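# Insert link pins up through chain joint, add cover plate

## Task

Turn the connecting link so its pins stick upward through the middle joint of the chain, then place the cover plate onto the link so that it sits over both pins.

## Robot and tools

Robot: two arms, left_arm and right_arm, each ending in a parallel two-finger gripper. Fingers extend along the gripper's +z axis and close along its y axis. The reported hand point lies between the finger pads, roughly 1 cm short of the fingertips.

Frames: the scene frame has its origin at table-top height, midway between the nominal arm bases, with +z up, +x outward over the table, and left_arm on the +y side (arm names do not match image left/right). Every hand position, orientation, velocity and target for an arm, and its wrist camera pose, is expressed in that arm's own base frame. Calibrated bases in the scene frame: left_arm at (+0.004, +0.316, 0) m, quat_wxyz (+1.000, 0, 0, 0); right_arm at (-0.046, -0.237, 0) m, quat_wxyz (+1.000, 0, 0, +0.017). Up is +z in both base frames. Fixed cameras and the table use the scene frame. Reported hand poses may be off by a few centimetres, worse at long reach.

Row layout (shared by execute_actions and move): 16 plain numbers, always both arms: left_arm x, y, z, qw, qx, qy, qz, opening, then right_arm x, y, z, qw, qx, qy, qz, opening. x, y, z is an absolute target for the hand point in metres, and the quaternion (w first) an absolute target orientation, both in that arm's base frame. Opening runs from -1 (closed) to +1 (fully open, 0.093 m); it is an absolute command, and sending 0 really commands half-open, so repeat the current value to leave a gripper alone.

execute_actions(actions, cameras): actions is a list of actions; each action is a list of 1 to 15 rows, each row lasting one 1/30 s step; if fewer than 15 rows are given, the last row is held for the remaining steps. An empty list just returns the state and images. If any target lies over 0.6 m from that gripper's current position along any of its own axes, that action is rejected for both arms; a malformed action or a failing first action rejects the whole call. Results also list hand positions at some steps.

move(target, speed, blend, opening_speed, blocking, cameras): drives each gripper in a straight line from its Hand target toward the pose(s) in target, which is one 16-number row or a list of up to 15 rows (no 0.6 m rule). speed is the path's top speed in m/s, 0.002 to 0.5, default 0.25, one value or one per target; rotation is capped at twice that in rad/s. blend (m) rounds corners in a list; 0 stops at each point. opening_speed (per second on the -1..1 scale, at least 0.2) ramps the fingers. Openings of the first row are sent at once; a later row's openings are applied only after all arms stop there. Paths last at least 0.5 s and are cut at 10 s. blocking=false returns after about 0.5 s while the motion continues; a new move takes over from the current point. The result adds a move: line, e.g. done, off_target, moving, held or fault, plus limits (paced means clipped commands, held means withheld steps). Done only means within 10 mm and 2 degrees, not that anything is touched.

wait(seconds 0 to 10): lets the scene run with the last commands held. stop(): brakes the running move. zoom_image(camera, region [x0, y0, x1, y1] in pixels, at most 504x504): a closer look at the newest image of cam_high, cam_low, cam_left_wrist or cam_right_wrist (all 672x504). finished_scene(scene): ends the current scene irreversibly; call it only when the pins point up through the joint and the plate sits on both, stable without the robot.

Control behaviour: each step the command is clipped to 100 mm and 20 degrees from the measured pose, so one action may fall short; read Hand target and continue next call. Friction and gravity can leave the gripper low, short or tilted, and tiny moves may not happen or go sideways, so check position and orientation after each move and correct tilt. To hold orientation, resend the same quaternion rather than the drifted reported one. An idle arm should get its last rested pose and its gripper opening repeated every call. Avoid sweeping a hand near its own base or close to the waist axis, which can flip the shoulder; go around. Moves ignore obstacles and the other arm; faster moves lag more, overshoot more and hit harder, and aiming far past a contact presses harder. The clearance check does not prevent gripper-to-gripper collisions.

Gripping: grip_measured is the motor position on the opening scale. Pads meet near -0.94; each mm of object width adds about 0.0208. Commanding below the width reading squeezes harder (about 50-62 N per pad); keep resending the closing value to keep hold. A reading near -1 does not prove a thin object is held. The last Joint positions value per arm is the opening in metres.

Joint ranges (rad): waist -2.618 to 3.054, shoulder 0 to 3.142, elbow 0 to 3.142 (straight at 2.901), wrist pitch -1.571 to 1.571, wrist yaw -1.571 to 1.571, wrist roll -2.094 to 2.094. Joint torques carry offsets and noise; joints 1-3 wrap at ±28 N m.

Heat: loads, stretched arms or pushing at unreachable poses heat motors, even while you think. MOTOR HOT appears at 75 °C; at 90 °C the arm folds and stays idle; at 100 °C it collapses.

Avoid: dropping parts, releasing moving parts, slamming, hard presses, arm-to-arm collisions, and anything leaving the table. Brief disturbances may tug held parts. The simulation runs while you think, holding last commands.

Each tool is called after "Call:" by a JSON object that holds its "api" and its "payload".

## Session

Call:
{"api": "execute_actions", "payload": {"actions": []}}

Scene clock: 0.00 s.
left_arm: end_effector_position=(+0.3804, +0.0624, +0.0935) grip_measured=+1.000 end_effector_quat_wxyz=(+0.585, -0.128, +0.792, +0.118) | right_arm: end_effector_position=(+0.3863, -0.0518, +0.1010) grip_measured=+1.000 end_effector_quat_wxyz=(+0.587, +0.119, +0.797, -0.082)
Joint positions: left_arm=[0.025 1.585 0.34 0.935 -0.319 -0.062 0.093] | right_arm=[-0.027 1.543 0.365 0.866 0.249 0.089 0.093]
Joint velocities: within noise
Joint torques (N m): no reading
Heat: left arm: 33 °C; right arm: 37 °C.
Hand target: left_arm +0.3844, +0.0626, +0.1043; +0.599, -0.130, +0.782, +0.116 | right_arm +0.3866, -0.0517, +0.1009; +0.585, +0.119, +0.798, -0.082
Tool commands: left_gripper/opening=+1.0 right_gripper/opening=+1.0

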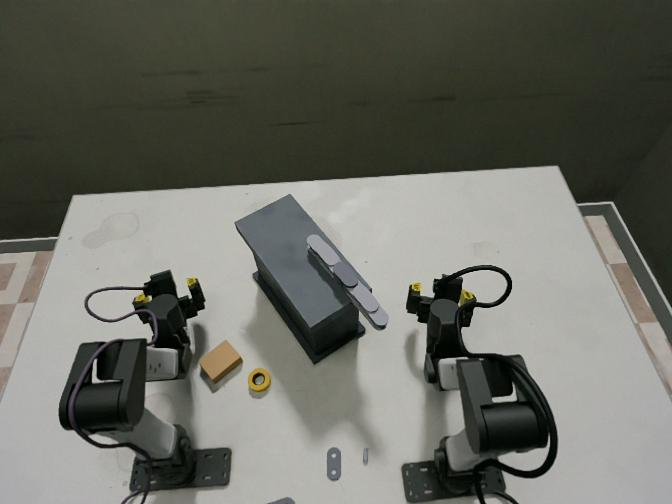

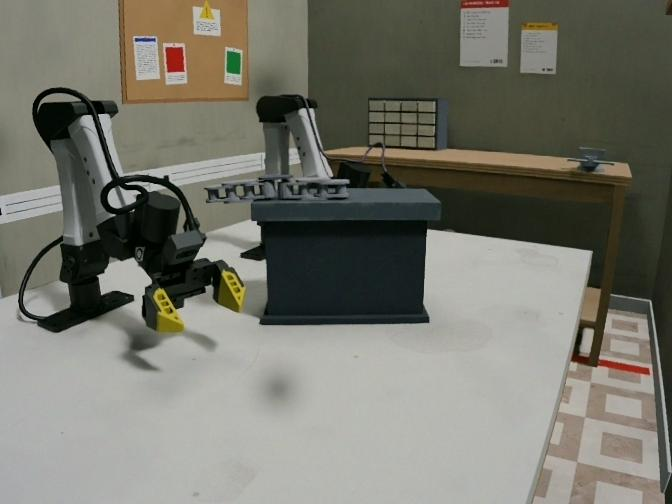

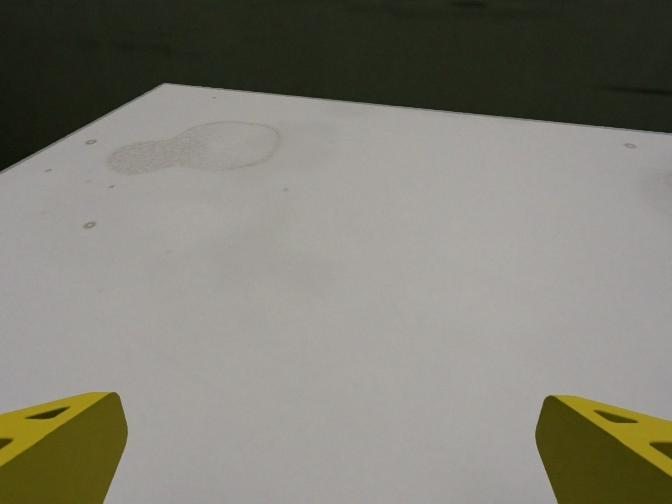

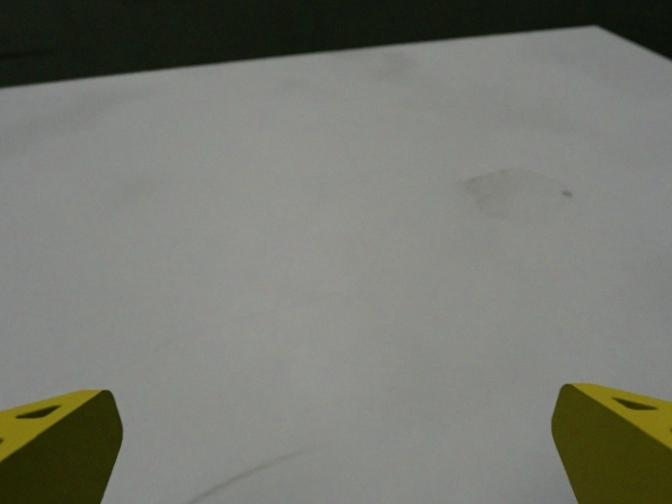

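Call:
{"api": "zoom_image", "payload": {"camera": "cam_high", "region": [230, 190, 410, 340]}}

Call:
{"api": "zoom_image", "payload": {"camera": "cam_high", "region": [180, 330, 420, 504]}}

Call:
{"api": "zoom_image", "payload": {"camera": "cam_low", "region": [190, 150, 370, 280]}}

Scaled by 2.800 from the camera's 672x504 image, which has a finer 960x720 frame.

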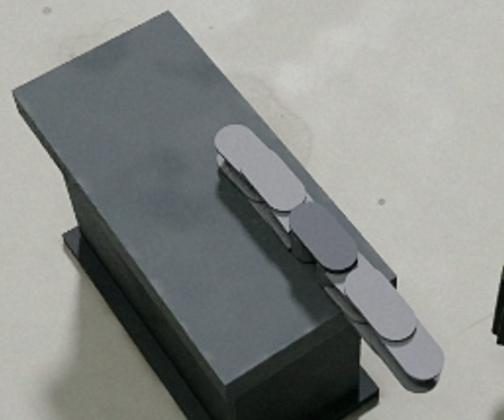

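Scaled by 2.100 from the camera's 672x504 image, which has a finer 960x720 frame.

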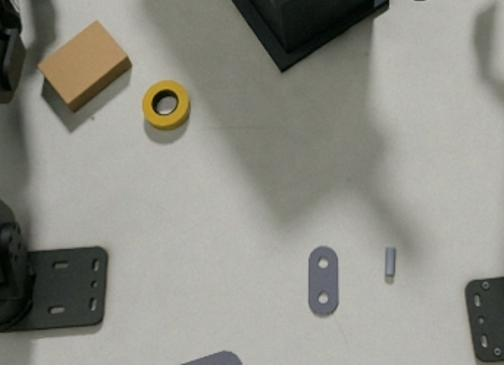

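Scaled by 2.800 from the camera's 672x504 image, which has a finer 960x720 frame.

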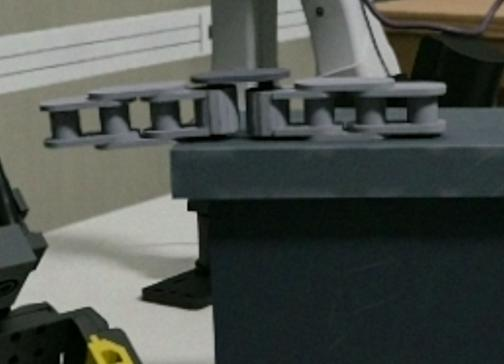

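Call:
{"api": "move", "payload": {"target": [[0.3804,0.0624,0.0935,0.585,-0.128,0.792,0.118,1,0.25,-0.08,0.38,0.5,0,0.866,0,1],[0.3804,0.0624,0.0935,0.585,-0.128,0.792,0.118,1,0.2,0.08,0.4,0.4403,-0.2667,0.8459,0.1388,1]], "blend": 0.05}}

Scene clock: 73.47 s.
left_arm: end_effector_position=(+0.3803, +0.0624, +0.0932) grip_measured=+1.000 end_effector_quat_wxyz=(+0.584, -0.128, +0.793, +0.118) | right_arm: end_effector_position=(+0.2028, +0.0804, +0.4009) grip_measured=+1.000 end_effector_quat_wxyz=(+0.448, -0.270, +0.841, +0.139)
Joint positions: left_arm=[0.025 1.585 0.34 0.934 -0.319 -0.062 0.093] | right_arm=[0.002 1.022 1.72 -1.387 -0.495 -0.383 0.093]
Joint velocities: within noise
Joint torques (N m): left_arm=[-0.17 -5.45 4.63 2.01 -0.07 -0.16] | right_arm=[0.2 0.85 6.52 1.65 -0.11 0.06]
Heat: left arm: 40 °C; right arm: 40 °C.
Hand target: left_arm +0.3804, +0.0625, +0.0935; +0.585, -0.128, +0.792, +0.118 | right_arm +0.2000, +0.0800, +0.4000; +0.441, -0.267, +0.846, +0.139
Off the commanded pose: left_arm 0.000 m, 0 deg | right_arm 0.003 m, 1 deg.
move: done
camera_calibration:
cam_left_wrist: T_world_to_cam=[[0.337015, -0.941288, -0.0199447, -0.0663321], [-0.618596, -0.205411, -0.758383, 0.358635], [0.70976, 0.267925, -0.651504, -0.144534], [0, 0, 0, 1]] pos_world=[0.34679, 0.0499541, 0.176496]
cam_right_wrist: T_world_to_cam=[[0.568245, -0.822752, 0.0132878, -0.0543791], [-0.707291, -0.496626, -0.503092, 0.4223], [0.420519, 0.276482, -0.864131, 0.320251], [0, 0, 0, 1]] pos_world=[0.194918, 0.0764413, 0.489917]

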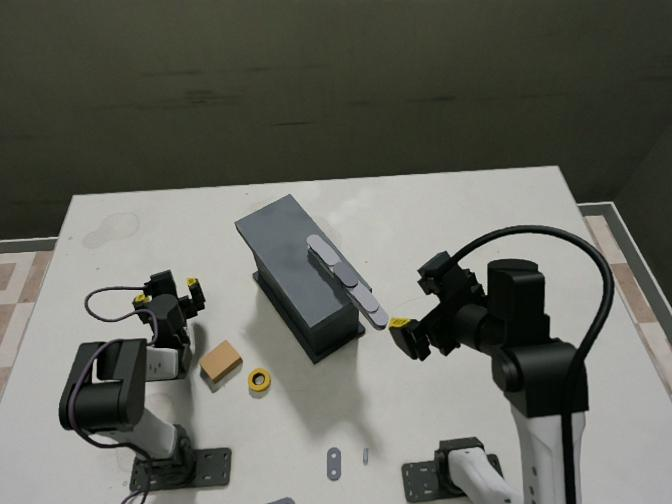

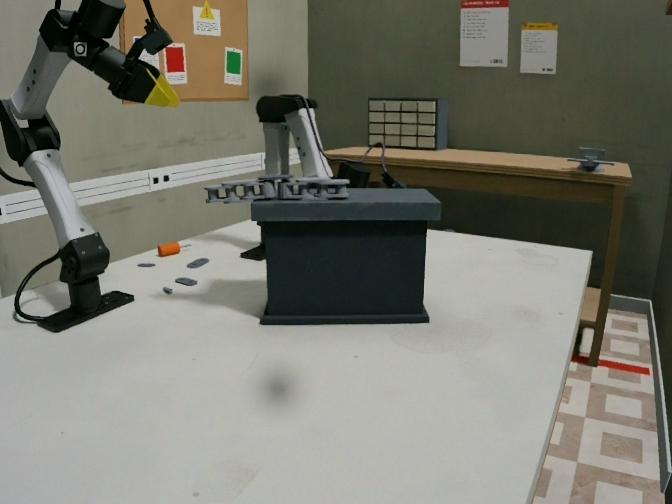

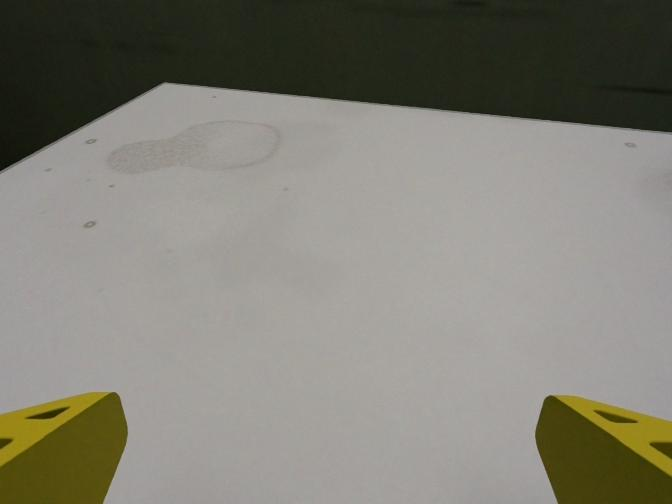

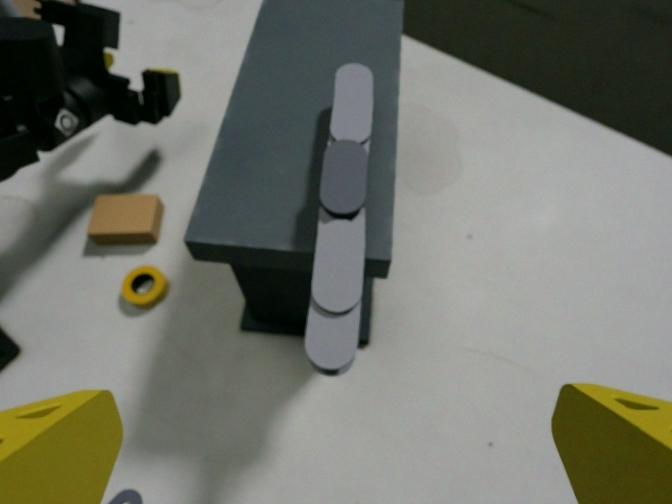

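Call:
{"api": "zoom_image", "payload": {"camera": "cam_right_wrist", "region": [230, 40, 460, 400]}}

Call:
{"api": "zoom_image", "payload": {"camera": "cam_low", "region": [120, 220, 260, 310]}}

Call:
{"api": "zoom_image", "payload": {"camera": "cam_low", "region": [200, 165, 360, 210]}}

Scaled by 1.400 from the camera's 672x504 image, which has a finer 960x720 frame.

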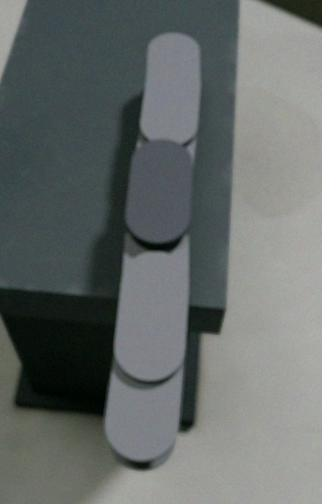

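Scaled by 3.600 from the camera's 672x504 image, which has a finer 960x720 frame.

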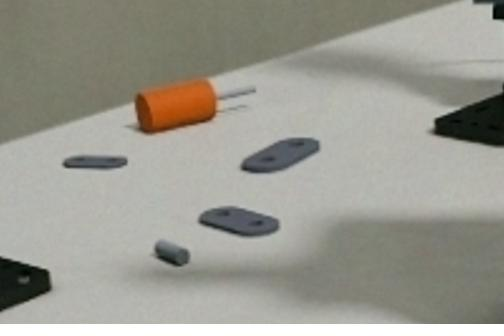

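Scaled by 3.150 from the camera's 672x504 image, which has a finer 960x720 frame.

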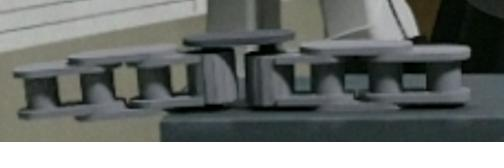

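Call:
{"api": "move", "payload": {"target": [[0.3804,0.0624,0.0935,0.585,-0.128,0.792,0.118,1,0.26,-0.0,0.38,0.5417,-0.4545,0.5417,0.4545,1],[0.3804,0.0624,0.0935,0.585,-0.128,0.792,0.118,1,0.36,0.0,0.27,0.5417,-0.4545,0.5417,0.4545,1]], "blend": 0.05, "cameras": ["cam_right_wrist","cam_high"]}}

Call:
{"api": "zoom_image", "payload": {"camera": "cam_right_wrist", "region": [100, 100, 600, 400]}}

Scene clock: 109.03 s.
left_arm: end_effector_position=(+0.3803, +0.0624, +0.0932) grip_measured=+1.000 end_effector_quat_wxyz=(+0.584, -0.128, +0.793, +0.118) | right_arm: end_effector_position=(+0.3581, -0.0001, +0.2727) grip_measured=+1.000 end_effector_quat_wxyz=(+0.600, -0.371, +0.611, +0.358)
Joint positions: left_arm=[0.025 1.585 0.34 0.934 -0.319 -0.062 0.093] | right_arm=[-0.49 1.781 1.454 -1.378 -1.548 -1.713 0.093]
Joint velocities: within noise
Joint torques (N m): left_arm=[-0.16 -5.45 4.62 2.01 -0.07 -0.16] | right_arm=[0.03 -6.49 8.01 -0.11 -0.61 -0.06]
Heat: left arm: 41 °C; right arm: 40 °C.
Hand target: left_arm +0.3804, +0.0625, +0.0936; +0.585, -0.128, +0.792, +0.118 | right_arm +0.3601, +0.0005, +0.2700; +0.593, -0.374, +0.615, +0.360
Off the commanded pose: left_arm 0.000 m, 0 deg | right_arm 0.003 m, 18 deg.
move: off_target (right_arm); limits=paced
camera_calibration:
cam_right_wrist: T_world_to_cam=[[0.877159, -0.480171, 0.00533294, -0.315546], [-0.214032, -0.400879, -0.890779, 0.356778], [0.429864, 0.780213, -0.454406, 0.0514456], [0, 0, 0, 1]] pos_world=[0.331031, -0.0486298, 0.34287]
Images, in order (width x height): cam_high 672x504, cam_right_wrist 672x504.

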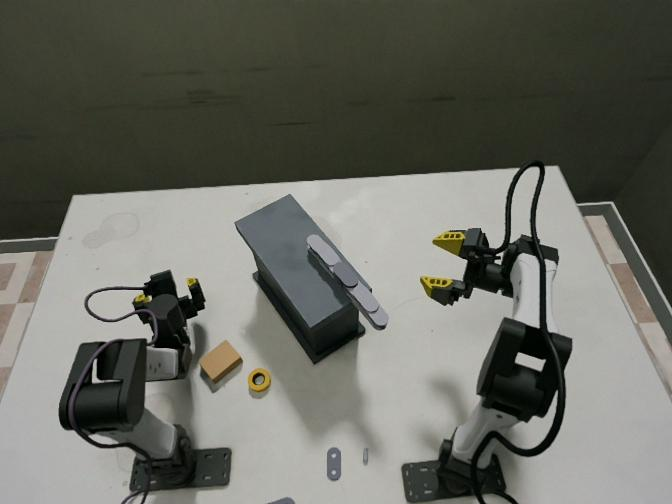

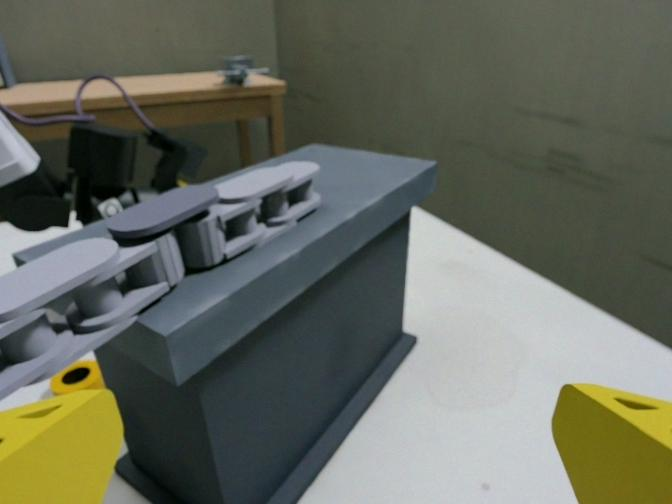

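Scaled by 1.008 from the camera's 672x504 image, which has a finer 960x720 frame.

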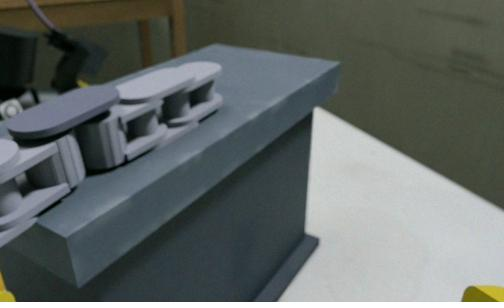

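Call:
{"api": "zoom_image", "payload": {"camera": "cam_right_wrist", "region": [0, 140, 340, 400]}}

Call:
{"api": "zoom_image", "payload": {"camera": "cam_right_wrist", "region": [90, 150, 260, 300]}}

Scaled by 1.482 from the camera's 672x504 image, which has a finer 960x720 frame.

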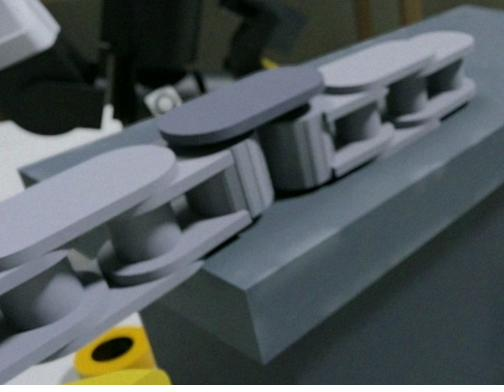

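Scaled by 2.965 from the camera's 672x504 image, which has a finer 960x720 frame.

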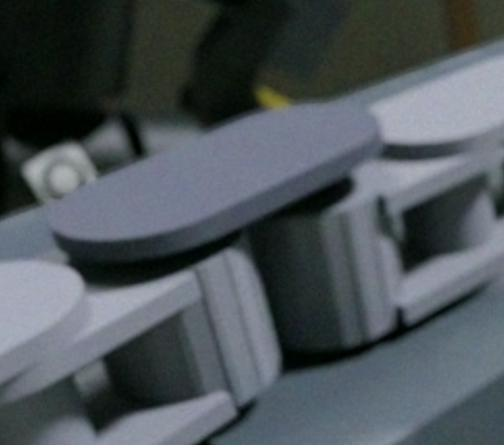

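Call:
{"api": "move", "payload": {"target": [[0.25,-0.0,0.3,0.5,0,0.866,0,1,0.3581,-0.0001,0.2727,0.6,-0.371,0.611,0.358,1],[0.1,-0.14,0.3,0.302,0.507,0.764,-0.2645,1,0.3581,-0.0001,0.2727,0.6,-0.371,0.611,0.358,1],[-0.015,-0.17,0.27,0.2311,0.6928,0.6349,-0.2522,1,0.3581,-0.0001,0.2727,0.6,-0.371,0.611,0.358,1]], "blend": 0.05, "cameras": ["cam_left_wrist","cam_high"]}}

Scene clock: 187.33 s.
left_arm: end_effector_position=(-0.0157, -0.1627, +0.2702) grip_measured=+1.000 end_effector_quat_wxyz=(+0.227, +0.695, +0.633, -0.255) | right_arm: end_effector_position=(+0.3580, -0.0001, +0.2727) grip_measured=+1.000 end_effector_quat_wxyz=(+0.600, -0.371, +0.611, +0.358)
Joint positions: left_arm=[-1.651 0.716 1.212 -1.37 0.015 0.008 0.093] | right_arm=[-0.49 1.781 1.454 -1.379 -1.548 -1.714 0.093]
Joint velocities: within noise
Joint torques (N m): left_arm=[-1.01 3.22 4.72 1.8 -0.12 -0.32] | right_arm=[-0.58 -7.95 6.24 0.14 -0.71 0.05]
Heat: left arm: 42 °C; right arm: 41 °C.
Hand target: left_arm -0.0150, -0.1698, +0.2699; +0.231, +0.693, +0.635, -0.252 | right_arm +0.3581, -0.0001, +0.2727; +0.600, -0.371, +0.611, +0.358
Off the commanded pose: left_arm 0.007 m, 1 deg | right_arm 0.000 m, 0 deg.
move: done
camera_calibration:
cam_left_wrist: T_world_to_cam=[[-0.995596, 0.0910015, 0.0225242, -0.00565137], [0.0812314, 0.957343, -0.277301, 0.271777], [-0.0467982, -0.27425, -0.960519, 0.295535], [0, 0, 0, 1]] pos_world=[-0.0138729, -0.17862, 0.359358]
Images, in order (width x height): cam_high 672x504, cam_left_wrist 672x504.

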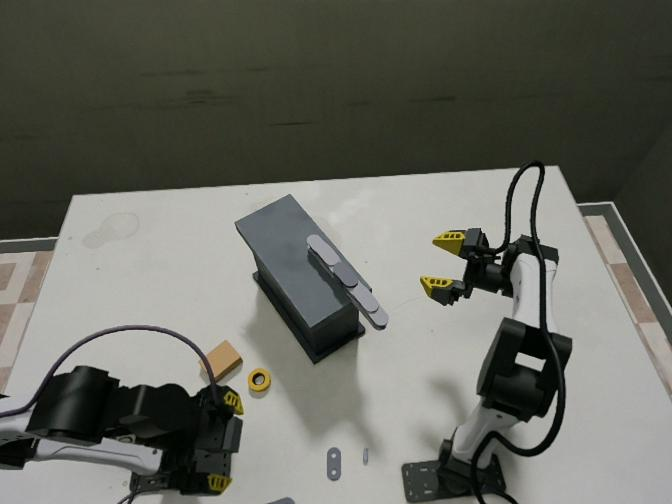

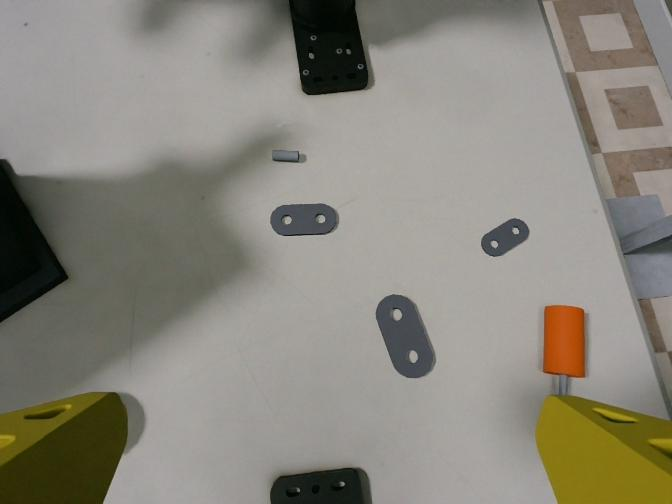

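Call:
{"api": "zoom_image", "payload": {"camera": "cam_left_wrist", "region": [250, 180, 450, 400]}}

Call:
{"api": "zoom_image", "payload": {"camera": "cam_left_wrist", "region": [450, 190, 610, 400]}}

Scaled by 2.291 from the camera's 672x504 image, which has a finer 960x720 frame.

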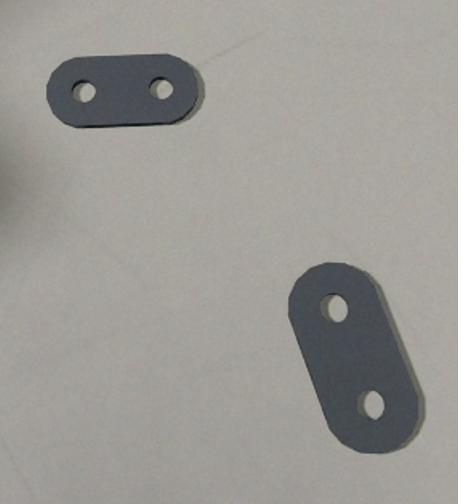

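Scaled by 2.400 from the camera's 672x504 image, which has a finer 960x720 frame.

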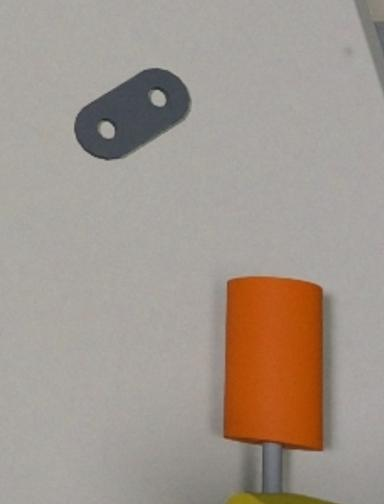

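Call:
{"api": "move", "payload": {"target": [[-0.0157,-0.1627,0.2702,0.227,0.695,0.633,-0.255,1,0.3,0.03,0.40,0.302,-0.2,0.93,0.06,1],[-0.0157,-0.1627,0.2702,0.227,0.695,0.633,-0.255,1,0.322,0.159,0.38,0.209,-0.2527,0.943,0.056,1]], "blend": 0.05, "cameras": ["cam_right_wrist","cam_high"]}}

Call:
{"api": "zoom_image", "payload": {"camera": "cam_right_wrist", "region": [180, 60, 480, 460]}}

Scene clock: 227.20 s.
left_arm: end_effector_position=(-0.0155, -0.1624, +0.2699) grip_measured=+1.000 end_effector_quat_wxyz=(+0.227, +0.695, +0.633, -0.254) | right_arm: end_effector_position=(+0.3245, +0.1613, +0.3796) grip_measured=+1.000 end_effector_quat_wxyz=(+0.317, -0.247, +0.912, +0.082)
Joint positions: left_arm=[-1.651 0.716 1.212 -1.371 0.015 0.008 0.093] | right_arm=[0.439 1.692 2.331 -1.544 -0.048 -0.075 0.093]
Joint velocities: within noise
Joint torques (N m): left_arm=[-0.08 1.4 5 1.58 0.03 -0.17] | right_arm=[-0.08 -5.7 6.87 1.43 0.08 0.06]
Heat: left arm: 43 °C; right arm: 41 °C.
Hand target: left_arm -0.0157, -0.1627, +0.2701; +0.227, +0.695, +0.633, -0.255 | right_arm +0.3219, +0.1590, +0.3794; +0.313, -0.243, +0.915, +0.077
Off the commanded pose: left_arm 0.000 m, 0 deg | right_arm 0.003 m, 13 deg.
joint sent to its limit (right arm) — joint 4 (wrist pitch), lower limit. The joint targets are off in orientation, not in position.
move: off_target (right_arm)
camera_calibration:
cam_right_wrist: T_world_to_cam=[[0.493181, -0.869757, 0.0171846, -0.0262725], [-0.847364, -0.484765, -0.216743, 0.472708], [0.196845, 0.0923321, -0.976077, 0.373088], [0, 0, 0, 1]] pos_world=[0.340072, 0.171854, 0.467071]
Images, in order (width x height): cam_high 672x504, cam_right_wrist 672x504.

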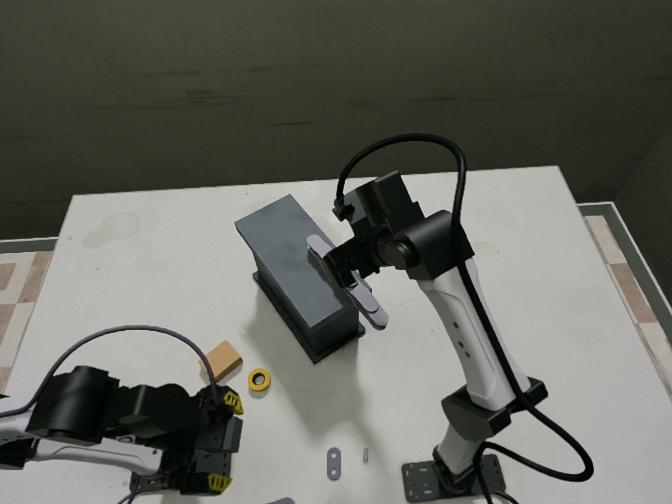

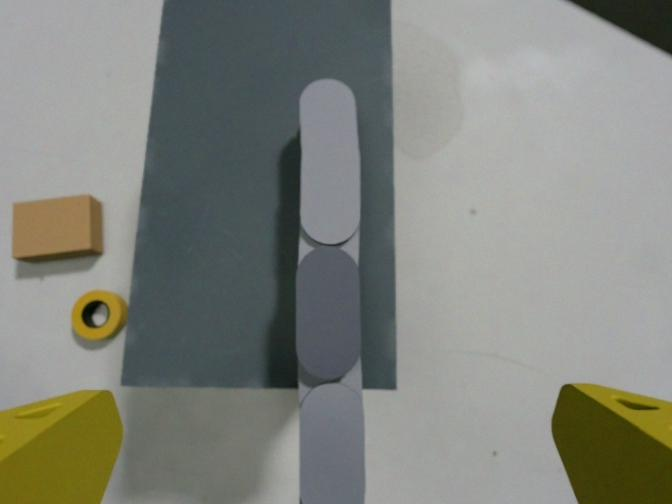

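Scaled by 1.260 from the camera's 672x504 image, which has a finer 960x720 frame.

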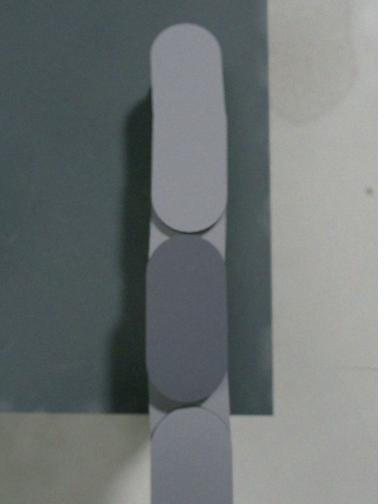

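Call:
{"api": "move", "payload": {"target": [[-0.0157,-0.1627,0.2702,0.227,0.695,0.633,-0.255,1,0.26,0.04,0.38,0.3,-0.2,0.93,0.08,1],[-0.0157,-0.1627,0.2702,0.227,0.695,0.633,-0.255,1,0.242,0.047,0.258,0.183,0.183,0.683,0.683,1]], "cameras": ["cam_right_wrist","cam_high","cam_low"]}}

Scene clock: 328.97 s.
left_arm: end_effector_position=(-0.0155, -0.1624, +0.2699) grip_measured=+1.000 end_effector_quat_wxyz=(+0.227, +0.695, +0.633, -0.254) | right_arm: end_effector_position=(+0.2425, +0.0484, +0.2598) grip_measured=+1.000 end_effector_quat_wxyz=(+0.197, +0.184, +0.690, +0.672)
Joint positions: left_arm=[-1.651 0.716 1.212 -1.371 0.015 0.008 0.093] | right_arm=[-0.552 1.342 0.947 -1.552 -1.551 -0.4 0.093]
Joint velocities: within noise
Joint torques (N m): left_arm=[-0.06 1.4 5.01 1.58 0.02 -0.17] | right_arm=[-0.73 -2.54 4.94 -0.24 -0.77 -0.14]
Heat: left arm: 41 °C; right arm: 42 °C.
Hand target: left_arm -0.0157, -0.1627, +0.2701; +0.227, +0.695, +0.633, -0.255 | right_arm +0.2424, +0.0475, +0.2580; +0.191, +0.194, +0.684, +0.676
Off the commanded pose: left_arm 0.000 m, 0 deg | right_arm 0.002 m, 2 deg.
joint sent to its limit (right arm) — joint 4 (wrist pitch), lower limit. The joint targets still meet the commanded pose.
move: done
camera_calibration:
cam_right_wrist: T_world_to_cam=[[0.00100701, -0.0386419, -0.999253, 0.261296], [-0.995477, 0.0948853, -0.0046725, 0.275251], [0.094995, 0.994738, -0.0383716, 0.0201391], [0, 0, 0, 1]] pos_world=[0.27183, -0.0360534, 0.263159]
Images, in order (width x height): cam_high 672x504, cam_low 672x504, cam_right_wrist 672x504.

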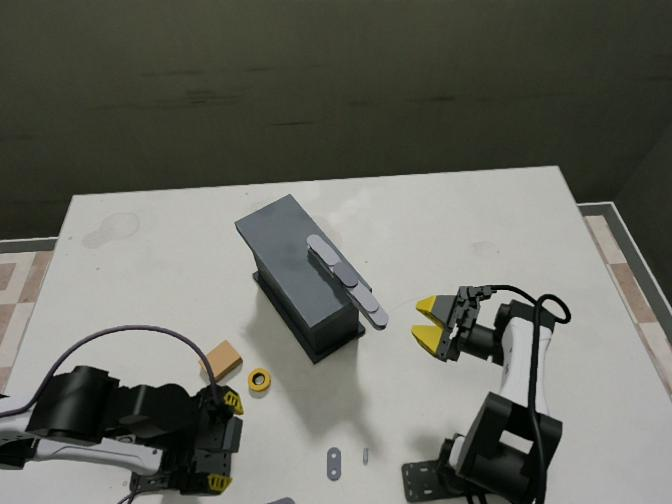

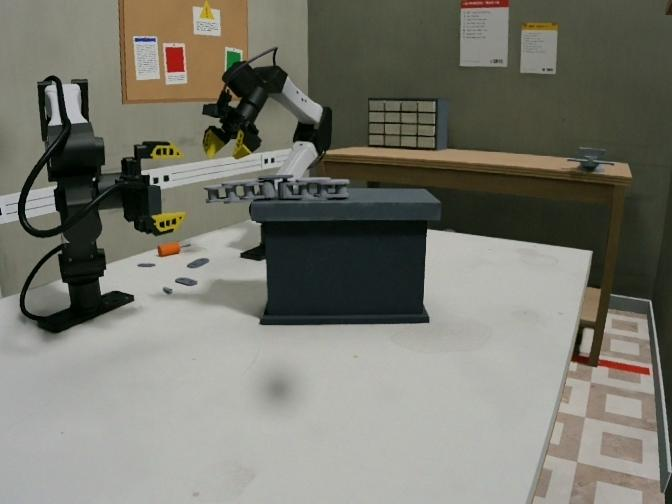

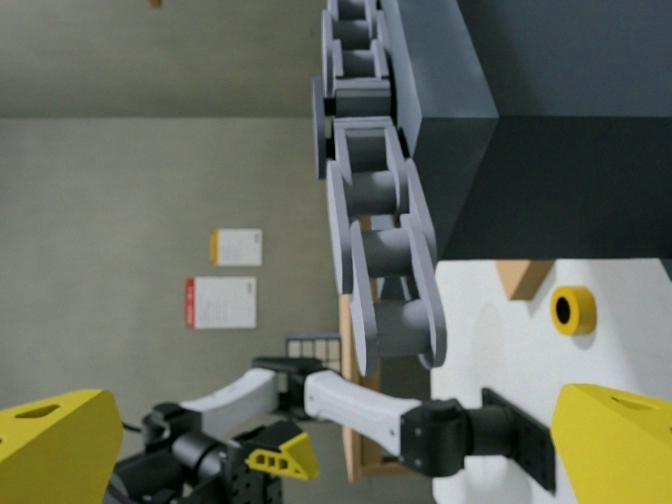

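Call:
{"api": "zoom_image", "payload": {"camera": "cam_right_wrist", "region": [290, 0, 490, 200]}}

Call:
{"api": "zoom_image", "payload": {"camera": "cam_right_wrist", "region": [300, 140, 480, 400]}}

Scaled by 2.520 from the camera's 672x504 image, which has a finer 960x720 frame.

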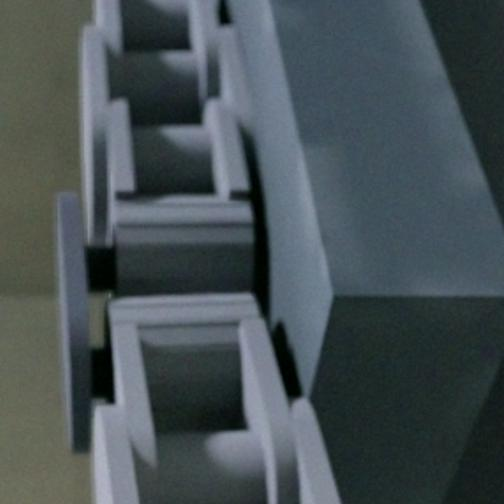

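Scaled by 1.938 from the camera's 672x504 image, which has a finer 960x720 frame.

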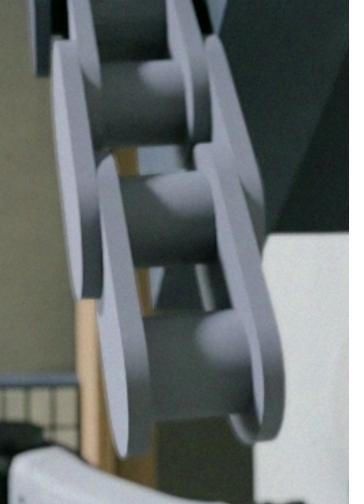

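Call:
{"api": "move", "payload": {"target": [[-0.0157,-0.1627,0.2702,0.227,0.695,0.633,-0.255,1,0.262,0.085,0.240,0.183,0.183,0.683,0.683,1]], "cameras": ["cam_right_wrist","cam_high"], "speed": 0.15}}

Scene clock: 360.17 s.
left_arm: end_effector_position=(-0.0155, -0.1624, +0.2699) grip_measured=+1.000 end_effector_quat_wxyz=(+0.227, +0.695, +0.633, -0.254) | right_arm: end_effector_position=(+0.2571, +0.0843, +0.2383) grip_measured=+1.000 end_effector_quat_wxyz=(+0.114, +0.135, +0.694, +0.698)
Joint positions: left_arm=[-1.651 0.716 1.212 -1.371 0.015 0.008 0.093] | right_arm=[-0.355 1.504 0.974 -1.493 -1.571 -0.422 0.093]
Joint velocities: within noise
Joint torques (N m): left_arm=[-0.09 1.42 5.01 1.58 0.02 -0.17] | right_arm=[0.16 -3.59 7.38 -0.08 -0.74 -0.15]
Heat: left arm: 41 °C; right arm: 40 °C.
Hand target: left_arm -0.0157, -0.1627, +0.2701; +0.227, +0.695, +0.633, -0.255 | right_arm +0.2615, +0.0842, +0.2399; +0.124, +0.124, +0.694, +0.698
Off the commanded pose: left_arm 0.000 m, 0 deg | right_arm 0.005 m, 10 deg.
joint sent to its limit (right arm) — joint 5 (wrist yaw), lower limit. The joint targets are off in orientation, not in position.
move: off_target (right_arm)
camera_calibration:
cam_right_wrist: T_world_to_cam=[[-0.0363893, -0.00152973, -0.999337, 0.247649], [-0.994864, -0.0944567, 0.0363711, 0.292363], [-0.0944496, 0.995528, 0.00191534, 0.0213203], [0, 0, 0, 1]] pos_world=[0.301887, 0.0067695, 0.23681]
Images, in order (width x height): cam_high 672x504, cam_right_wrist 672x504.

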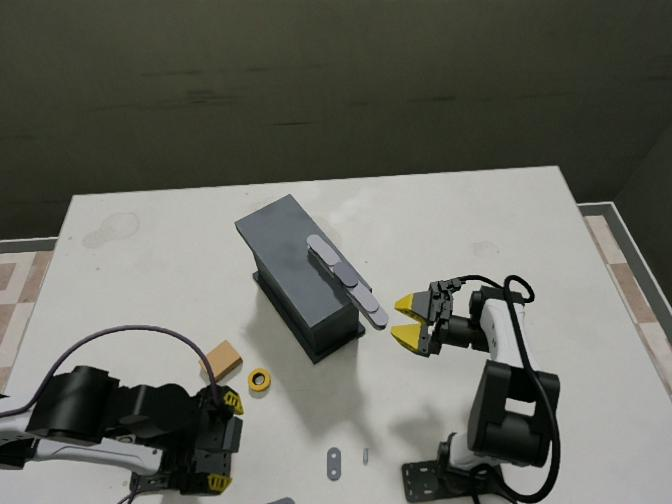

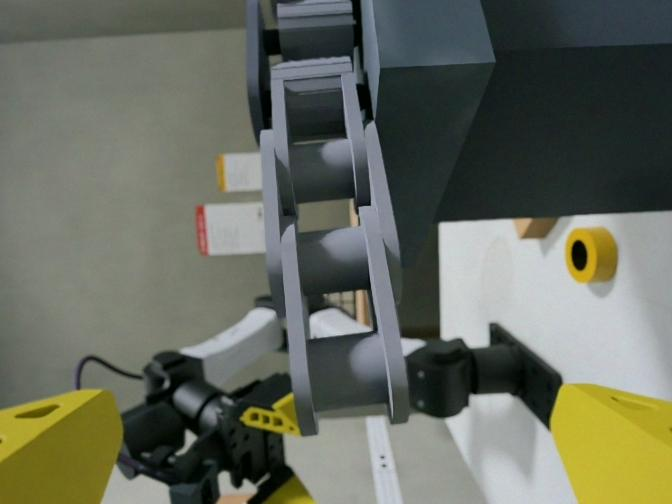

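Call:
{"api": "move", "payload": {"target": [[-0.0157,-0.1627,0.2702,0.227,0.695,0.633,-0.255,1,0.255,0.098,0.240,0.2419,0.2419,0.6645,0.6645,1]], "cameras": ["cam_right_wrist","cam_high"], "speed": 0.15}}

Scene clock: 373.70 s.
left_arm: end_effector_position=(-0.0155, -0.1624, +0.2699) grip_measured=+1.000 end_effector_quat_wxyz=(+0.227, +0.695, +0.633, -0.254) | right_arm: end_effector_position=(+0.2530, +0.0960, +0.2384) grip_measured=+1.000 end_effector_quat_wxyz=(+0.101, +0.117, +0.697, +0.700)
Joint positions: left_arm=[-1.651 0.716 1.212 -1.371 0.015 0.008 0.093] | right_arm=[-0.309 1.504 0.974 -1.493 -1.572 -0.431 0.093]
Joint velocities: within noise
Joint torques (N m): left_arm=[-0.08 1.43 5 1.58 0.02 -0.17] | right_arm=[0.4 -4.26 6.48 -0.15 -0.66 -0.08]
Heat: left arm: 41 °C; right arm: 41 °C.
Hand target: left_arm -0.0157, -0.1627, +0.2701; +0.227, +0.695, +0.633, -0.255 | right_arm +0.2547, +0.0971, +0.2400; +0.106, +0.108, +0.697, +0.701
Off the commanded pose: left_arm 0.000 m, 0 deg | right_arm 0.003 m, 22 deg; orientation clipped.
joint sent to its limit (right arm) — joint 5 (wrist yaw), lower limit. The joint targets are off in orientation, not in position.
move: off_target (right_arm); limits=paced
camera_calibration:
cam_right_wrist: T_world_to_cam=[[-0.0280826, -0.00509545, -0.999593, 0.245934], [-0.98976, -0.139866, 0.0285193, 0.294322], [-0.139954, 0.990157, -0.00111548, 0.0219788], [0, 0, 0, 1]] pos_world=[0.301291, 0.0206563, 0.237465]
Images, in order (width x height): cam_high 672x504, cam_right_wrist 672x504.

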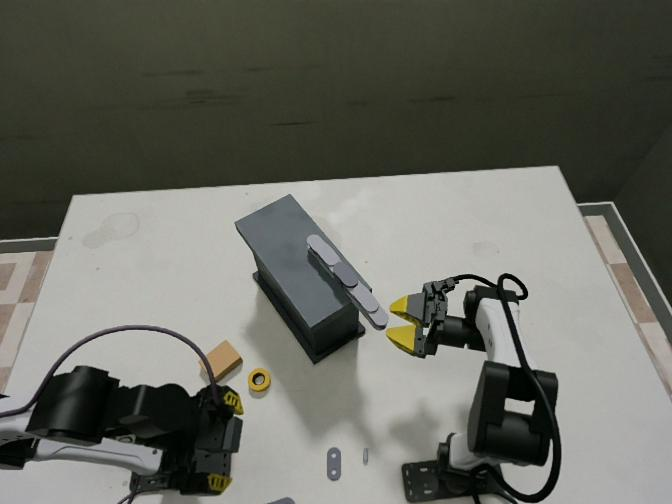

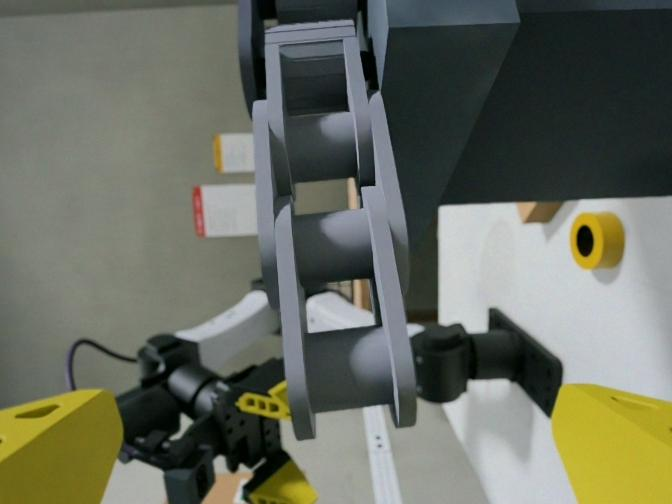

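Call:
{"api": "move", "payload": {"target": [[-0.0157,-0.1627,0.2702,0.227,0.695,0.633,-0.255,1,0.235,0.04,0.33,0.4,0.4,0.583,0.583,1],[-0.0157,-0.1627,0.2702,0.227,0.695,0.633,-0.255,1,0.27,0.03,0.33,0.5,0.5,0.5,0.5,1],[-0.0157,-0.1627,0.2702,0.227,0.695,0.633,-0.255,1,0.255,0.05,0.33,0.4,0.4,0.583,0.583,1],[-0.0157,-0.1627,0.2702,0.227,0.695,0.633,-0.255,1,0.242,0.085,0.26,0.2706,0.2706,0.6533,0.6533,1]], "cameras": ["cam_right_wrist","cam_high"], "speed": 0.15}}

Scene clock: 395.00 s.
left_arm: end_effector_position=(-0.0155, -0.1624, +0.2699) grip_measured=+1.000 end_effector_quat_wxyz=(+0.227, +0.695, +0.633, -0.254) | right_arm: end_effector_position=(+0.2407, +0.0829, +0.2629) grip_measured=+1.000 end_effector_quat_wxyz=(+0.137, +0.138, +0.693, +0.695)
Joint positions: left_arm=[-1.651 0.716 1.212 -1.371 0.015 0.008 0.093] | right_arm=[-0.391 1.358 0.964 -1.491 -1.574 -0.312 0.093]
Joint velocities: within noise
Joint torques (N m): left_arm=[-0.09 1.4 5 1.58 0.02 -0.17] | right_arm=[0.29 -2.55 5.46 0.08 -0.74 -0.11]
Heat: left arm: 41 °C; right arm: 41 °C.
Hand target: left_arm -0.0157, -0.1627, +0.2701; +0.227, +0.695, +0.633, -0.255 | right_arm +0.2415, +0.0841, +0.2600; +0.135, +0.136, +0.692, +0.696
Off the commanded pose: left_arm 0.000 m, 0 deg | right_arm 0.004 m, 23 deg; orientation clipped.
joint sent to its limit (right arm) — joint 5 (wrist yaw), lower limit. The joint targets are off in orientation, not in position.
move: off_target (right_arm); limits=paced
camera_calibration:
cam_right_wrist: T_world_to_cam=[[-0.00972192, -0.00847469, -0.999917, 0.265986], [-0.998283, -0.0576863, 0.0101949, 0.279619], [-0.0577679, 0.998299, -0.00789931, 0.0145442], [0, 0, 0, 1]] pos_world=[0.282564, 0.00386485, 0.263228]
Images, in order (width x height): cam_high 672x504, cam_right_wrist 672x504.

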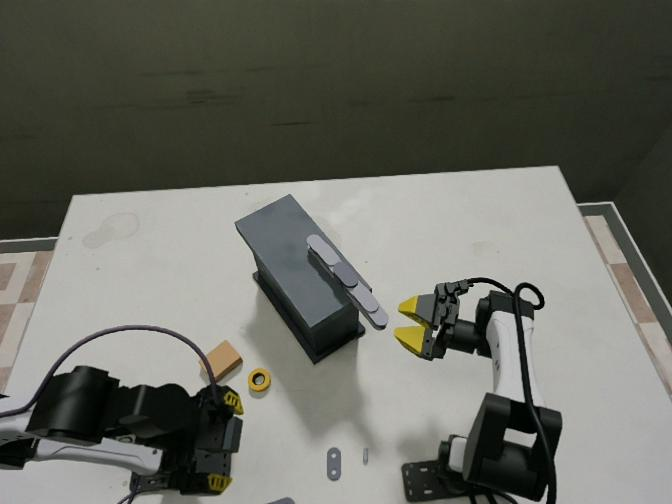

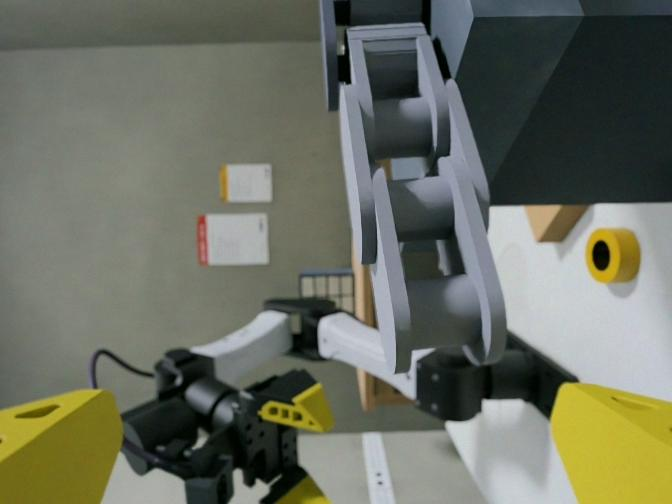

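Call:
{"api": "move", "payload": {"target": [[-0.0157,-0.1627,0.2702,0.227,0.695,0.633,-0.255,1,0.32,0.0,0.30,0.5,0.5,0.5,0.5,1]], "cameras": ["cam_high"], "speed": 0.15}}

Scene clock: 403.87 s.
left_arm: end_effector_position=(-0.0155, -0.1624, +0.2699) grip_measured=+1.000 end_effector_quat_wxyz=(+0.227, +0.695, +0.633, -0.254) | right_arm: end_effector_position=(+0.3168, +0.0034, +0.2983) grip_measured=+1.000 end_effector_quat_wxyz=(+0.211, +0.173, +0.685, +0.676)
Joint positions: left_arm=[-1.651 0.716 1.212 -1.371 0.015 0.008 0.093] | right_arm=[-0.55 1.608 1.341 -1.491 -1.574 -0.242 0.093]
Joint velocities: within noise
Joint torques (N m): left_arm=[-0.09 1.42 5.01 1.58 0.02 -0.17] | right_arm=[-0.9 -5.04 7.65 0.06 -0.72 0]
Heat: left arm: 41 °C; right arm: 41 °C.
Hand target: left_arm -0.0157, -0.1627, +0.2701; +0.227, +0.695, +0.633, -0.255 | right_arm +0.3195, -0.0006, +0.2999; +0.209, +0.181, +0.681, +0.678
Off the commanded pose: left_arm 0.000 m, 0 deg | right_arm 0.005 m, 59 deg; orientation clipped.
joint sent to its limit (right arm) — joint 5 (wrist yaw), lower limit. The joint targets are off in orientation, not in position.
move: off_target (right_arm); limits=paced
Images, in order (width x height): cam_high 672x504.

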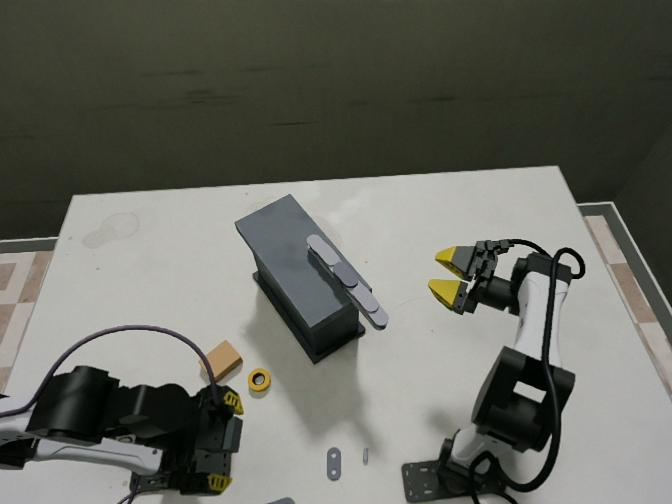

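Call:
{"api": "move", "payload": {"target": [[-0.0157,-0.1627,0.2702,0.227,0.695,0.633,-0.255,1,0.30,0.0,0.33,0.7071,0,0.7071,0,1],[-0.0157,-0.1627,0.2702,0.227,0.695,0.633,-0.255,1,0.30,0.0,0.30,0.6533,0.2706,0.6533,0.2706,1],[-0.0157,-0.1627,0.2702,0.227,0.695,0.633,-0.255,1,0.30,0.0,0.30,0.5,0.5,0.5,0.5,1]], "cameras": ["cam_high"], "speed": 0.3}}

Scene clock: 418.50 s.
left_arm: end_effector_position=(-0.0155, -0.1624, +0.2699) grip_measured=+1.000 end_effector_quat_wxyz=(+0.227, +0.695, +0.633, -0.254) | right_arm: end_effector_position=(+0.3005, -0.0012, +0.3028) grip_measured=+1.000 end_effector_quat_wxyz=(+0.502, +0.498, +0.503, +0.498)
Joint positions: left_arm=[-1.651 0.716 1.212 -1.371 0.015 0.008 0.093] | right_arm=[-0.01 0.638 0.526 0.111 -0.011 1.562 0.093]
Joint velocities: within noise
Joint torques (N m): left_arm=[-0.08 1.43 5.01 1.58 0.02 -0.17] | right_arm=[0.4 -0.29 7.06 2.32 0.09 -0.03]
Heat: left arm: 41 °C; right arm: 41 °C.
Hand target: left_arm -0.0157, -0.1627, +0.2701; +0.227, +0.695, +0.633, -0.255 | right_arm +0.3000, +0.0000, +0.2999; +0.500, +0.500, +0.500, +0.500
Off the commanded pose: left_arm 0.000 m, 0 deg | right_arm 0.003 m, 1 deg.
move: done
Images, in order (width x height): cam_high 672x504.

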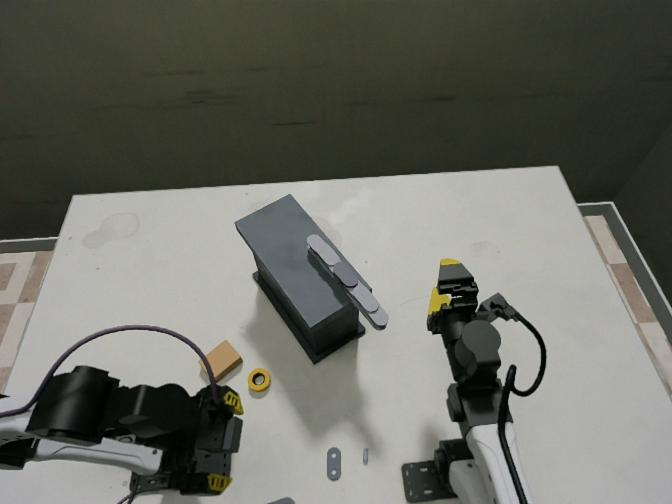

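Call:
{"api": "move", "payload": {"target": [[-0.0157,-0.1627,0.2702,0.227,0.695,0.633,-0.255,1,0.26,0.04,0.28,0.383,0.383,0.5944,0.5944,1],[-0.0157,-0.1627,0.2702,0.227,0.695,0.633,-0.255,1,0.242,0.092,0.24,0.2706,0.2706,0.6533,0.6533,1]], "cameras": ["cam_right_wrist","cam_high"], "speed": 0.2}}

Scene clock: 428.63 s.
left_arm: end_effector_position=(-0.0155, -0.1624, +0.2699) grip_measured=+1.000 end_effector_quat_wxyz=(+0.227, +0.695, +0.633, -0.254) | right_arm: end_effector_position=(+0.2433, +0.0891, +0.2445) grip_measured=+1.000 end_effector_quat_wxyz=(+0.281, +0.272, +0.651, +0.651)
Joint positions: left_arm=[-1.651 0.716 1.212 -1.371 0.015 0.008 0.093] | right_arm=[-0.224 0.582 0.281 0.309 -0.992 1.565 0.093]
Joint velocities: within noise
Joint torques (N m): left_arm=[-0.09 1.42 5 1.58 0.02 -0.17] | right_arm=[0.36 1.18 6.68 2.02 -0.11 -0.06]
Heat: left arm: 41 °C; right arm: 41 °C.
Hand target: left_arm -0.0157, -0.1627, +0.2701; +0.227, +0.695, +0.633, -0.255 | right_arm +0.2419, +0.0920, +0.2400; +0.271, +0.271, +0.653, +0.653
Off the commanded pose: left_arm 0.000 m, 0 deg | right_arm 0.006 m, 1 deg.
move: done
camera_calibration:
cam_right_wrist: T_world_to_cam=[[-0.00150439, -0.0129814, -0.999915, 0.246061], [-0.938071, 0.346431, -0.00308619, 0.235399], [0.346441, 0.937986, -0.0126986, -0.0833695], [0, 0, 0, 1]] pos_world=[0.250074, -0.000155962, 0.245708]
Images, in order (width x height): cam_high 672x504, cam_right_wrist 672x504.

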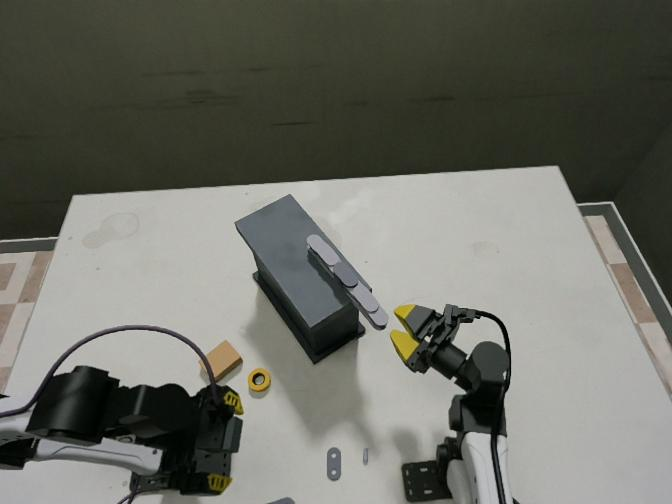

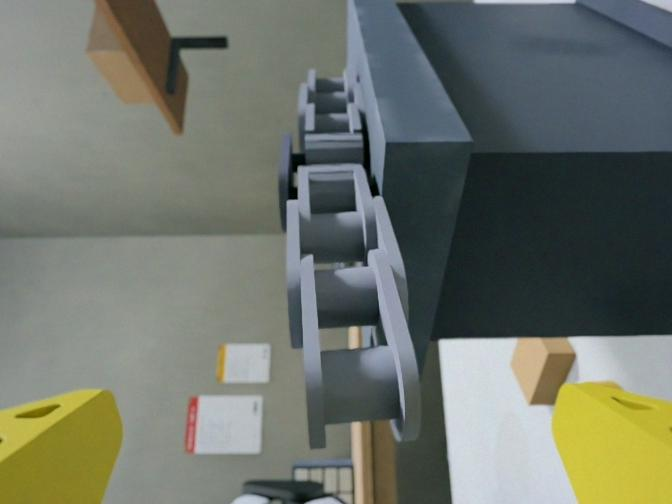

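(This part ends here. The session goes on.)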